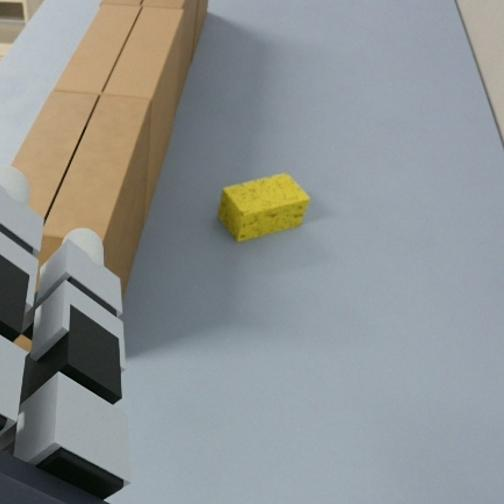

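Call:
move:
  base: {"strafe_m": -0.12, "translate_m": 0.07}
  speeds: {"translate_m": 0.2}
  joints: {"joint_1_rad": -0.2, "joint_2_rad": -0.3, "joint_4_rad": -1.1, "joint_6_rad": -1.4}
  min_time_s: 1.5
  cameras: ["all"]

Call:
zoom_image:
  camera: "wrist_camera"
  region: [290, 60, 430, 200]

Scene clock: 1195.53 s.
move: done
base_odometry: x=+1.566 y=+1.457 heading=-3.132
base_tilt: forward=-0.1 right=+0.4
base_status: done
joint_positions: joint_1_rad=-0.183 joint_2_rad=-0.306 joint_3_rad=+3.142 joint_4_rad=-1.073 joint_5_rad=-0.017 joint_6_rad=-1.317 joint_7_rad=+2.407 hand_index_mcp=+0.755 hand_index_abd=+0.001 hand_index_pip=+0.578 hand_index_dip=+0.699 hand_middle_mcp=+0.755 hand_middle_abd=+0.001 hand_middle_pip=+0.578 hand_middle_dip=+0.699 hand_ring_mcp=+0.756 hand_ring_abd=+0.001 hand_ring_pip=+0.578 hand_ring_dip=+0.696 hand_thumb_cmc=+1.000 hand_thumb_axl=+0.678 hand_thumb_mcp=+0.447 hand_thumb_ipl=+0.169 hand_current_limit=+0.400 hand_speed=-0.400
joint_status: all done
hand_state: goal,goal,goal,goal,goal,goal,goal,goal,goal,goal,goal,goal,goal,goal,goal,goal
index_mcp_current_ma: 10
index_abd_current_ma: 1
index_pip_current_ma: 0
index_dip_current_ma: 4
middle_mcp_current_ma: 9
middle_abd_current_ma: 1
middle_pip_current_ma: 0
middle_dip_current_ma: 4
ring_mcp_current_ma: 11
ring_abd_current_ma: 1
ring_pip_current_ma: 0
ring_dip_current_ma: 0
thumb_cmc_current_ma: 0
thumb_axl_current_ma: 0
thumb_mcp_current_ma: -6
thumb_ipl_current_ma: 2
hand_goal_index_mcp: 0.750
hand_goal_index_abd: 0.000
hand_goal_index_pip: 0.578
hand_goal_index_dip: 0.696
hand_goal_middle_mcp: 0.750
hand_goal_middle_abd: 0.000
hand_goal_middle_pip: 0.578
hand_goal_middle_dip: 0.696
hand_goal_ring_mcp: 0.750
hand_goal_ring_abd: 0.000
hand_goal_ring_pip: 0.578
hand_goal_ring_dip: 0.696
hand_goal_thumb_cmc: 1.000
hand_goal_thumb_axl: 0.678
hand_goal_thumb_mcp: 0.450
hand_goal_thumb_ipl: 0.168
motor_effort: joint_1_rad=+0(1) joint_2_rad=-3(9) joint_3_rad=+1(2) joint_4_rad=+13(14) joint_5_rad=+0(1) joint_6_rad=+7(9) joint_7_rad=-1(1)
hand_pose: x=+0.5034 y=+0.0016 z=+1.2020 quat_wxyz=(-0.154, -0.753, -0.423, -0.480) (m; base frame)
hand_target: x=+0.5008 y=+0.0061 z=+1.1674 quat_wxyz=(-0.154, -0.762, -0.463, -0.427) (m; base frame)
hand_status: not commanded
pictures: base_camera, wrist_camera
camera_calibration:
wrist_camera: T_world_to_cam=[[0.18902, -0.981297, -0.0364258, -0.0222347], [-0.960685, -0.177113, -0.21381, 0.694276], [0.20336, 0.0754081, -0.976196, 1.19984], [0, 0, 0, 1]] pos_world=[0.427185, 0.0106689, 1.31891]

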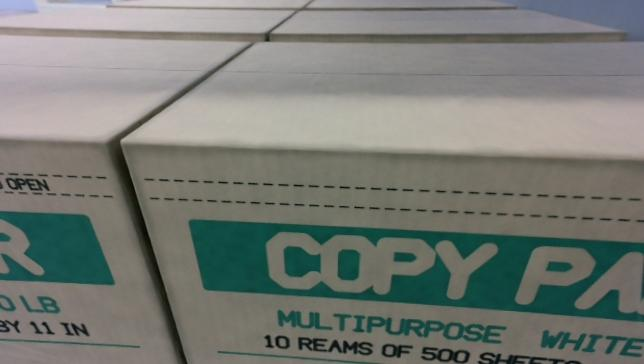

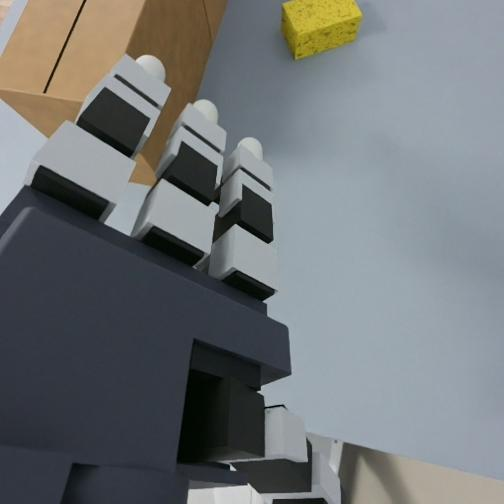

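Scaled by 3.600 from the camera's 504x504 image, which has a finer 720x720 frame.

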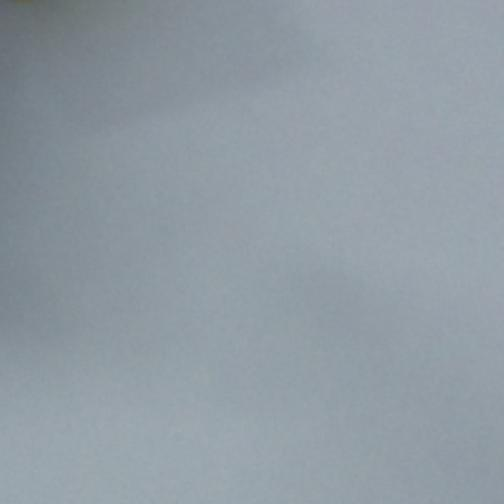

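Call:
zoom_image:
  camera: "wrist_camera"
  region: [270, 0, 370, 100]

Call:
zoom_image:
  camera: "wrist_camera"
  region: [304, 304, 504, 504]

Scaled by 5.040 from the camera's 504x504 image, which has a finer 720x720 frame.

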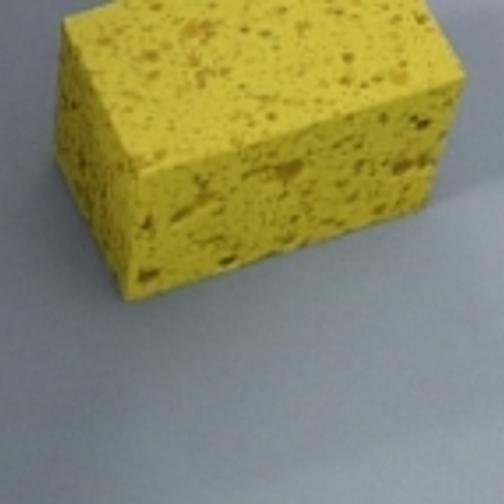

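Scaled by 2.520 from the camera's 504x504 image, which has a finer 720x720 frame.

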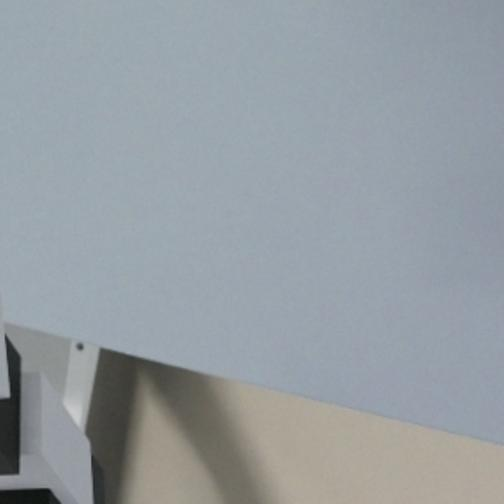

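Call:
move:
  base: {"translate_m": -0.1}
  joints: {"joint_1_rad": 0.085, "joint_2_rad": 0.0, "joint_4_rad": -1.2, "joint_5_rad": -1.011, "joint_6_rad": -0.362, "joint_7_rad": 0.997, "hand_thumb_cmc": 0.1, "hand_thumb_mcp": 0.449}
  min_time_s: 3
  cameras: ["wrist_camera"]

Scene clock: 1372.87 s.
move: done
base_odometry: x=+1.667 y=+1.458 heading=-3.132
base_tilt: forward=-0.2 right=+0.4
base_status: done
joint_positions: joint_1_rad=+0.069 joint_2_rad=-0.017 joint_3_rad=+3.142 joint_4_rad=-1.168 joint_5_rad=-0.957 joint_6_rad=-0.429 joint_7_rad=+1.054 hand_index_mcp=+0.742 hand_index_abd=+0.001 hand_index_pip=+0.578 hand_index_dip=+0.699 hand_middle_mcp=+0.743 hand_middle_abd=+0.001 hand_middle_pip=+0.578 hand_middle_dip=+0.699 hand_ring_mcp=+0.742 hand_ring_abd=+0.001 hand_ring_pip=+0.578 hand_ring_dip=+0.696 hand_thumb_cmc=+0.097 hand_thumb_axl=+0.678 hand_thumb_mcp=+0.447 hand_thumb_ipl=+0.169 hand_current_limit=+0.400 hand_speed=-0.400
joint_status: all done
hand_state: goal,goal,goal,goal,goal,goal,goal,goal,goal,goal,goal,goal,goal,goal,goal,goal
index_mcp_current_ma: -16
index_abd_current_ma: 1
index_pip_current_ma: 0
index_dip_current_ma: 4
middle_mcp_current_ma: -14
middle_abd_current_ma: 1
middle_pip_current_ma: 0
middle_dip_current_ma: 4
ring_mcp_current_ma: -17
ring_abd_current_ma: 1
ring_pip_current_ma: 0
ring_dip_current_ma: 0
thumb_cmc_current_ma: -4
thumb_axl_current_ma: 0
thumb_mcp_current_ma: -6
thumb_ipl_current_ma: 2
hand_goal_index_mcp: 0.750
hand_goal_index_abd: 0.000
hand_goal_index_pip: 0.578
hand_goal_index_dip: 0.696
hand_goal_middle_mcp: 0.750
hand_goal_middle_abd: 0.000
hand_goal_middle_pip: 0.578
hand_goal_middle_dip: 0.696
hand_goal_ring_mcp: 0.750
hand_goal_ring_abd: 0.000
hand_goal_ring_pip: 0.578
hand_goal_ring_dip: 0.696
hand_goal_thumb_cmc: 0.100
hand_goal_thumb_axl: 0.678
hand_goal_thumb_mcp: 0.450
hand_goal_thumb_ipl: 0.168
motor_effort: joint_1_rad=+0(1) joint_2_rad=-15(18) joint_3_rad=+0(2) joint_4_rad=+17(18) joint_5_rad=-3(4) joint_6_rad=+5(8) joint_7_rad=+0(2)
hand_pose: x=+0.6957 y=+0.0731 z=+1.1897 quat_wxyz=(+0.558, -0.557, +0.338, -0.514) (m; base frame)
hand_target: x=+0.7110 y=+0.0617 z=+1.1809 quat_wxyz=(+0.579, -0.519, +0.386, -0.496) (m; base frame)
hand_status: not commanded
pictures: wrist_camera
camera_calibration:
wrist_camera: T_world_to_cam=[[-0.0467399, 0.625216, -0.779051, 0.941211], [-0.91396, 0.287958, 0.285931, 0.227972], [0.403103, 0.725386, 0.557964, -0.868399], [0, 0, 0, 1]] pos_world=[0.602404, -0.0241826, 1.1526]

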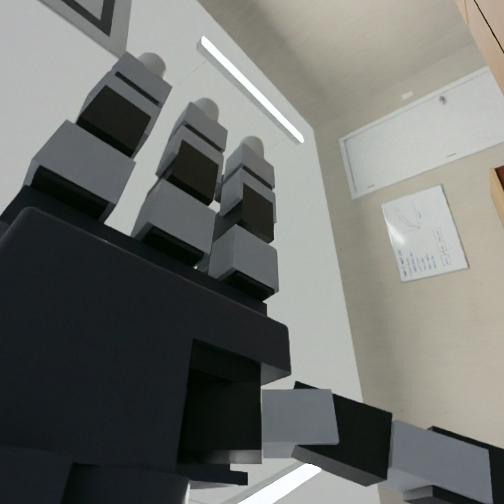

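Call:
move:
  joints: {"joint_1_rad": 0.085, "joint_2_rad": 0.35, "joint_4_rad": -1.05, "joint_5_rad": -1.011, "joint_6_rad": -0.362, "joint_7_rad": 0.997}
  min_time_s: 2.5

Call:
move:
  joints: {"joint_1_rad": 0.085, "joint_2_rad": 0.46, "joint_4_rad": -0.967}
  min_time_s: 2.5
  cameras: ["all"]

Scene clock: 1394.27 s.
move: done
base_odometry: x=+1.667 y=+1.458 heading=-3.132
base_tilt: forward=-0.2 right=+0.4
base_status: not commanded
joint_positions: joint_1_rad=+0.069 joint_2_rad=+0.328 joint_3_rad=+3.142 joint_4_rad=-1.082 joint_5_rad=-0.958 joint_6_rad=-0.428 joint_7_rad=+1.054 hand_index_mcp=+0.742 hand_index_abd=+0.001 hand_index_pip=+0.578 hand_index_dip=+0.699 hand_middle_mcp=+0.742 hand_middle_abd=+0.001 hand_middle_pip=+0.578 hand_middle_dip=+0.699 hand_ring_mcp=+0.741 hand_ring_abd=+0.001 hand_ring_pip=+0.578 hand_ring_dip=+0.696 hand_thumb_cmc=+0.097 hand_thumb_axl=+0.678 hand_thumb_mcp=+0.447 hand_thumb_ipl=+0.169 hand_current_limit=+0.400 hand_speed=-0.400
joint_status: all done
hand_state: goal,goal,goal,goal,goal,goal,goal,goal,goal,goal,goal,goal,goal,goal,goal,goal
index_mcp_current_ma: -18
index_abd_current_ma: 1
index_pip_current_ma: 0
index_dip_current_ma: 4
middle_mcp_current_ma: -16
middle_abd_current_ma: 1
middle_pip_current_ma: 0
middle_dip_current_ma: 4
ring_mcp_current_ma: -19
ring_abd_current_ma: 1
ring_pip_current_ma: 0
ring_dip_current_ma: 0
thumb_cmc_current_ma: -5
thumb_axl_current_ma: 0
thumb_mcp_current_ma: -6
thumb_ipl_current_ma: 2
hand_goal_index_mcp: 0.750
hand_goal_index_abd: 0.000
hand_goal_index_pip: 0.578
hand_goal_index_dip: 0.696
hand_goal_middle_mcp: 0.750
hand_goal_middle_abd: 0.000
hand_goal_middle_pip: 0.578
hand_goal_middle_dip: 0.696
hand_goal_ring_mcp: 0.750
hand_goal_ring_abd: 0.000
hand_goal_ring_pip: 0.578
hand_goal_ring_dip: 0.696
hand_goal_thumb_cmc: 0.100
hand_goal_thumb_axl: 0.678
hand_goal_thumb_mcp: 0.450
hand_goal_thumb_ipl: 0.168
motor_effort: joint_1_rad=+0(1) joint_2_rad=-27(30) joint_3_rad=-1(1) joint_4_rad=+18(19) joint_5_rad=-3(4) joint_6_rad=+5(7) joint_7_rad=+0(1)
hand_pose: x=+0.8412 y=+0.0632 z=+1.0174 quat_wxyz=(+0.516, -0.612, +0.412, -0.435) (m; base frame)
hand_target: x=+0.8586 y=+0.0491 z=+1.0377 quat_wxyz=(+0.543, -0.561, +0.446, -0.439) (m; base frame)
hand_status: not commanded
pictures: none

Scene clock: 1397.07 s.
move: done
base_odometry: x=+1.667 y=+1.458 heading=-3.132
base_tilt: forward=-0.1 right=+0.4
base_status: not commanded
joint_positions: joint_1_rad=+0.069 joint_2_rad=+0.429 joint_3_rad=+3.142 joint_4_rad=-1.000 joint_5_rad=-0.958 joint_6_rad=-0.428 joint_7_rad=+1.054 hand_index_mcp=+0.742 hand_index_abd=+0.001 hand_index_pip=+0.578 hand_index_dip=+0.699 hand_middle_mcp=+0.742 hand_middle_abd=+0.001 hand_middle_pip=+0.578 hand_middle_dip=+0.699 hand_ring_mcp=+0.741 hand_ring_abd=+0.001 hand_ring_pip=+0.578 hand_ring_dip=+0.696 hand_thumb_cmc=+0.097 hand_thumb_axl=+0.678 hand_thumb_mcp=+0.447 hand_thumb_ipl=+0.169 hand_current_limit=+0.400 hand_speed=-0.400
joint_status: all done
hand_state: goal,goal,goal,goal,goal,goal,goal,goal,goal,goal,goal,goal,goal,goal,goal,goal
index_mcp_current_ma: -18
index_abd_current_ma: 1
index_pip_current_ma: 0
index_dip_current_ma: 4
middle_mcp_current_ma: -16
middle_abd_current_ma: 1
middle_pip_current_ma: 0
middle_dip_current_ma: 4
ring_mcp_current_ma: -19
ring_abd_current_ma: 1
ring_pip_current_ma: 0
ring_dip_current_ma: 0
thumb_cmc_current_ma: -5
thumb_axl_current_ma: 0
thumb_mcp_current_ma: -6
thumb_ipl_current_ma: 2
hand_goal_index_mcp: 0.750
hand_goal_index_abd: 0.000
hand_goal_index_pip: 0.578
hand_goal_index_dip: 0.696
hand_goal_middle_mcp: 0.750
hand_goal_middle_abd: 0.000
hand_goal_middle_pip: 0.578
hand_goal_middle_dip: 0.696
hand_goal_ring_mcp: 0.750
hand_goal_ring_abd: 0.000
hand_goal_ring_pip: 0.578
hand_goal_ring_dip: 0.696
hand_goal_thumb_cmc: 0.100
hand_goal_thumb_axl: 0.678
hand_goal_thumb_mcp: 0.450
hand_goal_thumb_ipl: 0.168
motor_effort: joint_1_rad=+0(1) joint_2_rad=-31(32) joint_3_rad=+0(1) joint_4_rad=+18(19) joint_5_rad=-3(4) joint_6_rad=+5(5) joint_7_rad=-1(1)
hand_pose: x=+0.8793 y=+0.0605 z=+0.9903 quat_wxyz=(+0.512, -0.616, +0.417, -0.429) (m; base frame)
hand_target: x=+0.8997 y=+0.0456 z=+1.0036 quat_wxyz=(+0.537, -0.566, +0.453, -0.431) (m; base frame)
hand_status: not commanded
pictures: base_camera, wrist_camera
camera_calibration:
wrist_camera: T_world_to_cam=[[-0.255913, 0.641287, -0.723367, 0.930123], [-0.800233, 0.279275, 0.530691, 0.114527], [0.542344, 0.714673, 0.441709, -0.828573], [0, 0, 0, 1]] pos_world=[0.77905, -0.0363016, 0.978029]

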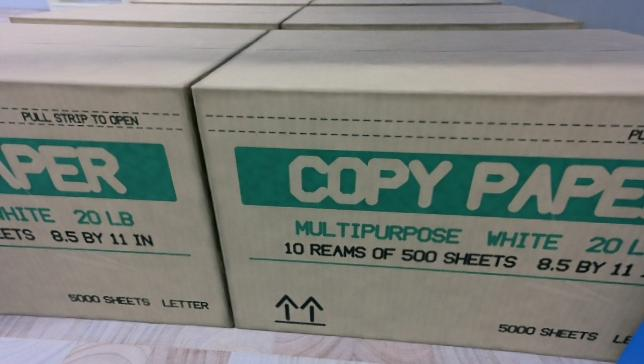

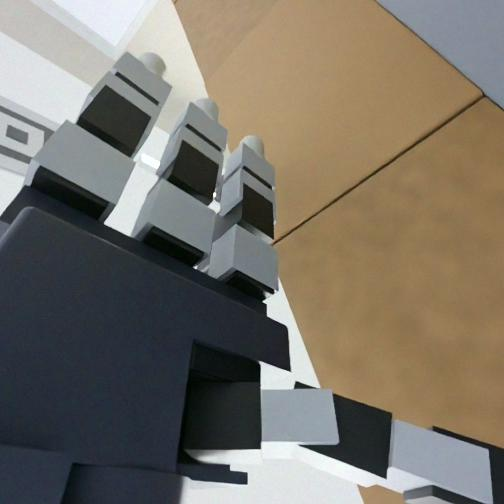

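Call:
move:
  joints: {"joint_1_rad": 0.143, "joint_2_rad": 0.465, "joint_4_rad": -0.955}
  min_time_s: 1.5

Call:
move:
  base: {"translate_m": 0.1}
  speeds: {"translate_m": 0.1}
  cameras: ["all"]

Scene clock: 1444.47 s.
move: done
base_odometry: x=+1.667 y=+1.458 heading=-3.132
base_tilt: forward=-0.2 right=+0.5
base_status: not commanded
joint_positions: joint_1_rad=+0.126 joint_2_rad=+0.431 joint_3_rad=+3.142 joint_4_rad=-0.989 joint_5_rad=-0.958 joint_6_rad=-0.428 joint_7_rad=+1.054 hand_index_mcp=+0.742 hand_index_abd=+0.001 hand_index_pip=+0.578 hand_index_dip=+0.699 hand_middle_mcp=+0.742 hand_middle_abd=+0.001 hand_middle_pip=+0.578 hand_middle_dip=+0.699 hand_ring_mcp=+0.741 hand_ring_abd=+0.001 hand_ring_pip=+0.578 hand_ring_dip=+0.696 hand_thumb_cmc=+0.097 hand_thumb_axl=+0.678 hand_thumb_mcp=+0.447 hand_thumb_ipl=+0.169 hand_current_limit=+0.400 hand_speed=-0.400
joint_status: all done
hand_state: goal,goal,goal,goal,goal,goal,goal,goal,goal,goal,goal,goal,goal,goal,goal,goal
index_mcp_current_ma: -18
index_abd_current_ma: 1
index_pip_current_ma: 0
index_dip_current_ma: 4
middle_mcp_current_ma: -16
middle_abd_current_ma: 1
middle_pip_current_ma: 0
middle_dip_current_ma: 4
ring_mcp_current_ma: -19
ring_abd_current_ma: 1
ring_pip_current_ma: 0
ring_dip_current_ma: 0
thumb_cmc_current_ma: -5
thumb_axl_current_ma: 0
thumb_mcp_current_ma: -6
thumb_ipl_current_ma: 2
hand_goal_index_mcp: 0.750
hand_goal_index_abd: 0.000
hand_goal_index_pip: 0.578
hand_goal_index_dip: 0.696
hand_goal_middle_mcp: 0.750
hand_goal_middle_abd: 0.000
hand_goal_middle_pip: 0.578
hand_goal_middle_dip: 0.696
hand_goal_ring_mcp: 0.750
hand_goal_ring_abd: 0.000
hand_goal_ring_pip: 0.578
hand_goal_ring_dip: 0.696
hand_goal_thumb_cmc: 0.100
hand_goal_thumb_axl: 0.678
hand_goal_thumb_mcp: 0.450
hand_goal_thumb_ipl: 0.168
motor_effort: joint_1_rad=+0(2) joint_2_rad=-31(32) joint_3_rad=-1(1) joint_4_rad=+18(19) joint_5_rad=-3(4) joint_6_rad=+5(5) joint_7_rad=+0(1)
hand_pose: x=+0.8831 y=+0.0173 z=+0.9950 quat_wxyz=(+0.501, -0.602, +0.432, -0.446) (m; base frame)
hand_target: x=+0.9033 y=+0.0000 z=+1.0067 quat_wxyz=(+0.526, -0.551, +0.468, -0.448) (m; base frame)
hand_status: not commanded
pictures: none

Scene clock: 1446.00 s.
move: done
base_odometry: x=+1.567 y=+1.457 heading=-3.132
base_tilt: forward=-0.1 right=+0.5
base_status: done
joint_positions: joint_1_rad=+0.127 joint_2_rad=+0.443 joint_3_rad=+3.142 joint_4_rad=-0.986 joint_5_rad=-0.959 joint_6_rad=-0.427 joint_7_rad=+1.054 hand_index_mcp=+0.741 hand_index_abd=+0.001 hand_index_pip=+0.578 hand_index_dip=+0.699 hand_middle_mcp=+0.742 hand_middle_abd=+0.001 hand_middle_pip=+0.578 hand_middle_dip=+0.699 hand_ring_mcp=+0.741 hand_ring_abd=+0.001 hand_ring_pip=+0.578 hand_ring_dip=+0.696 hand_thumb_cmc=+0.096 hand_thumb_axl=+0.678 hand_thumb_mcp=+0.447 hand_thumb_ipl=+0.169 hand_current_limit=+0.400 hand_speed=-0.400
joint_status: not commanded
hand_state: goal,goal,goal,goal,goal,goal,goal,goal,goal,goal,goal,goal,goal,goal,goal,goal
index_mcp_current_ma: -19
index_abd_current_ma: 1
index_pip_current_ma: 0
index_dip_current_ma: 4
middle_mcp_current_ma: -17
middle_abd_current_ma: 1
middle_pip_current_ma: 0
middle_dip_current_ma: 4
ring_mcp_current_ma: -20
ring_abd_current_ma: 1
ring_pip_current_ma: 0
ring_dip_current_ma: 0
thumb_cmc_current_ma: -6
thumb_axl_current_ma: 0
thumb_mcp_current_ma: -6
thumb_ipl_current_ma: 2
hand_goal_index_mcp: 0.750
hand_goal_index_abd: 0.000
hand_goal_index_pip: 0.578
hand_goal_index_dip: 0.696
hand_goal_middle_mcp: 0.750
hand_goal_middle_abd: 0.000
hand_goal_middle_pip: 0.578
hand_goal_middle_dip: 0.696
hand_goal_ring_mcp: 0.750
hand_goal_ring_abd: 0.000
hand_goal_ring_pip: 0.578
hand_goal_ring_dip: 0.696
hand_goal_thumb_cmc: 0.100
hand_goal_thumb_axl: 0.678
hand_goal_thumb_mcp: 0.450
hand_goal_thumb_ipl: 0.168
motor_effort: joint_1_rad=-1(1) joint_2_rad=-32(34) joint_3_rad=+0(2) joint_4_rad=+18(19) joint_5_rad=-3(4) joint_6_rad=+5(6) joint_7_rad=+0(1)
hand_pose: x=+0.8870 y=+0.0155 z=+0.9885 quat_wxyz=(+0.500, -0.603, +0.435, -0.444) (m; base frame)
hand_target: x=+0.9033 y=+0.0000 z=+1.0067 quat_wxyz=(+0.526, -0.551, +0.468, -0.448) (m; base frame)
hand_status: not commanded
pictures: base_camera, wrist_camera
camera_calibration:
wrist_camera: T_world_to_cam=[[-0.216435, 0.655357, -0.723645, 0.924661], [-0.783212, 0.325967, 0.529457, 0.119643], [0.582868, 0.681361, 0.442733, -0.836272], [0, 0, 0, 1]] pos_world=[0.781271, -0.0751805, 0.976026]

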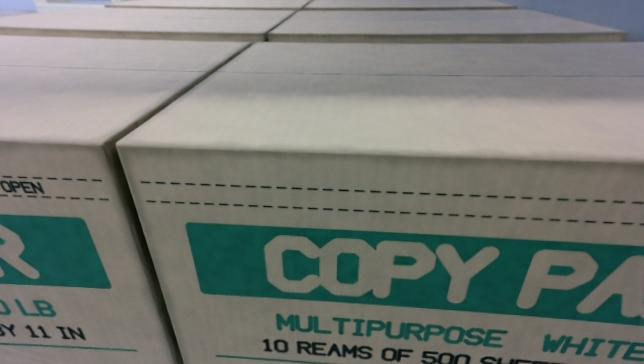

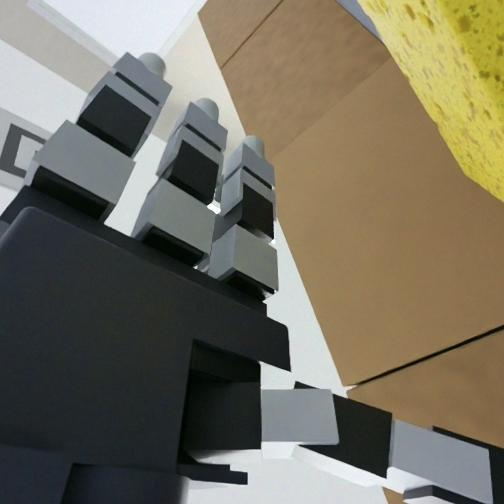

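Call:
move:
  joints: {"hand_index_mcp": 0.0, "hand_middle_mcp": 0.0, "hand_ring_mcp": 0.0, "hand_speed": -0.8}
  cameras: ["wrist_camera"]

Scene clock: 1487.30 s.
move: done
base_odometry: x=+1.567 y=+1.457 heading=-3.132
base_tilt: forward=-0.1 right=+0.4
base_status: not commanded
joint_positions: joint_1_rad=+0.127 joint_2_rad=+0.443 joint_3_rad=+3.142 joint_4_rad=-0.986 joint_5_rad=-0.959 joint_6_rad=-0.427 joint_7_rad=+1.054 hand_index_mcp=-0.004 hand_index_abd=+0.001 hand_index_pip=+0.578 hand_index_dip=+0.699 hand_middle_mcp=-0.003 hand_middle_abd=+0.001 hand_middle_pip=+0.578 hand_middle_dip=+0.699 hand_ring_mcp=-0.004 hand_ring_abd=+0.001 hand_ring_pip=+0.578 hand_ring_dip=+0.696 hand_thumb_cmc=+0.096 hand_thumb_axl=+0.678 hand_thumb_mcp=+0.447 hand_thumb_ipl=+0.169 hand_current_limit=+0.400 hand_speed=-0.800
joint_status: all done
hand_state: goal,goal,goal,goal,goal,goal,goal,goal,goal,goal,goal,goal,goal,goal,goal,goal
index_mcp_current_ma: -6
index_abd_current_ma: 1
index_pip_current_ma: 0
index_dip_current_ma: 4
middle_mcp_current_ma: -5
middle_abd_current_ma: 1
middle_pip_current_ma: 0
middle_dip_current_ma: 4
ring_mcp_current_ma: -6
ring_abd_current_ma: 1
ring_pip_current_ma: 0
ring_dip_current_ma: 0
thumb_cmc_current_ma: -6
thumb_axl_current_ma: 0
thumb_mcp_current_ma: -6
thumb_ipl_current_ma: 2
hand_goal_index_mcp: 0.000
hand_goal_index_abd: 0.000
hand_goal_index_pip: 0.578
hand_goal_index_dip: 0.696
hand_goal_middle_mcp: 0.000
hand_goal_middle_abd: 0.000
hand_goal_middle_pip: 0.578
hand_goal_middle_dip: 0.696
hand_goal_ring_mcp: 0.000
hand_goal_ring_abd: 0.000
hand_goal_ring_pip: 0.578
hand_goal_ring_dip: 0.696
hand_goal_thumb_cmc: 0.100
hand_goal_thumb_axl: 0.678
hand_goal_thumb_mcp: 0.450
hand_goal_thumb_ipl: 0.168
motor_effort: joint_1_rad=+0(1) joint_2_rad=-31(32) joint_3_rad=-1(1) joint_4_rad=+18(19) joint_5_rad=-3(4) joint_6_rad=+5(5) joint_7_rad=+0(1)
hand_pose: x=+0.8870 y=+0.0155 z=+0.9885 quat_wxyz=(+0.500, -0.603, +0.435, -0.444) (m; base frame)
hand_target: x=+0.9033 y=+0.0000 z=+1.0067 quat_wxyz=(+0.526, -0.551, +0.468, -0.448) (m; base frame)
hand_status: not commanded
pictures: wrist_camera
camera_calibration:
wrist_camera: T_world_to_cam=[[-0.216428, 0.655421, -0.72359, 0.924606], [-0.783233, 0.325902, 0.529466, 0.119646], [0.582843, 0.68133, 0.442813, -0.836332], [0, 0, 0, 1]] pos_world=[0.781271, -0.0751802, 0.976026]

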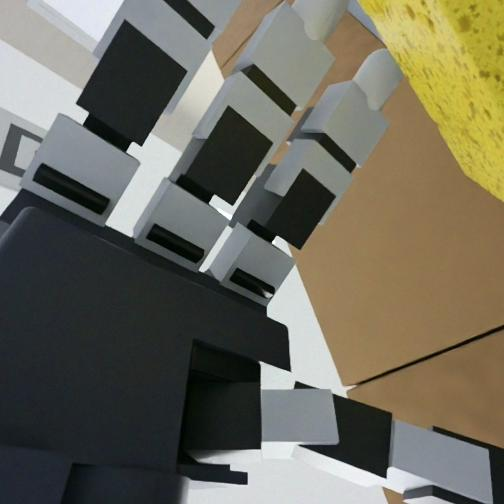

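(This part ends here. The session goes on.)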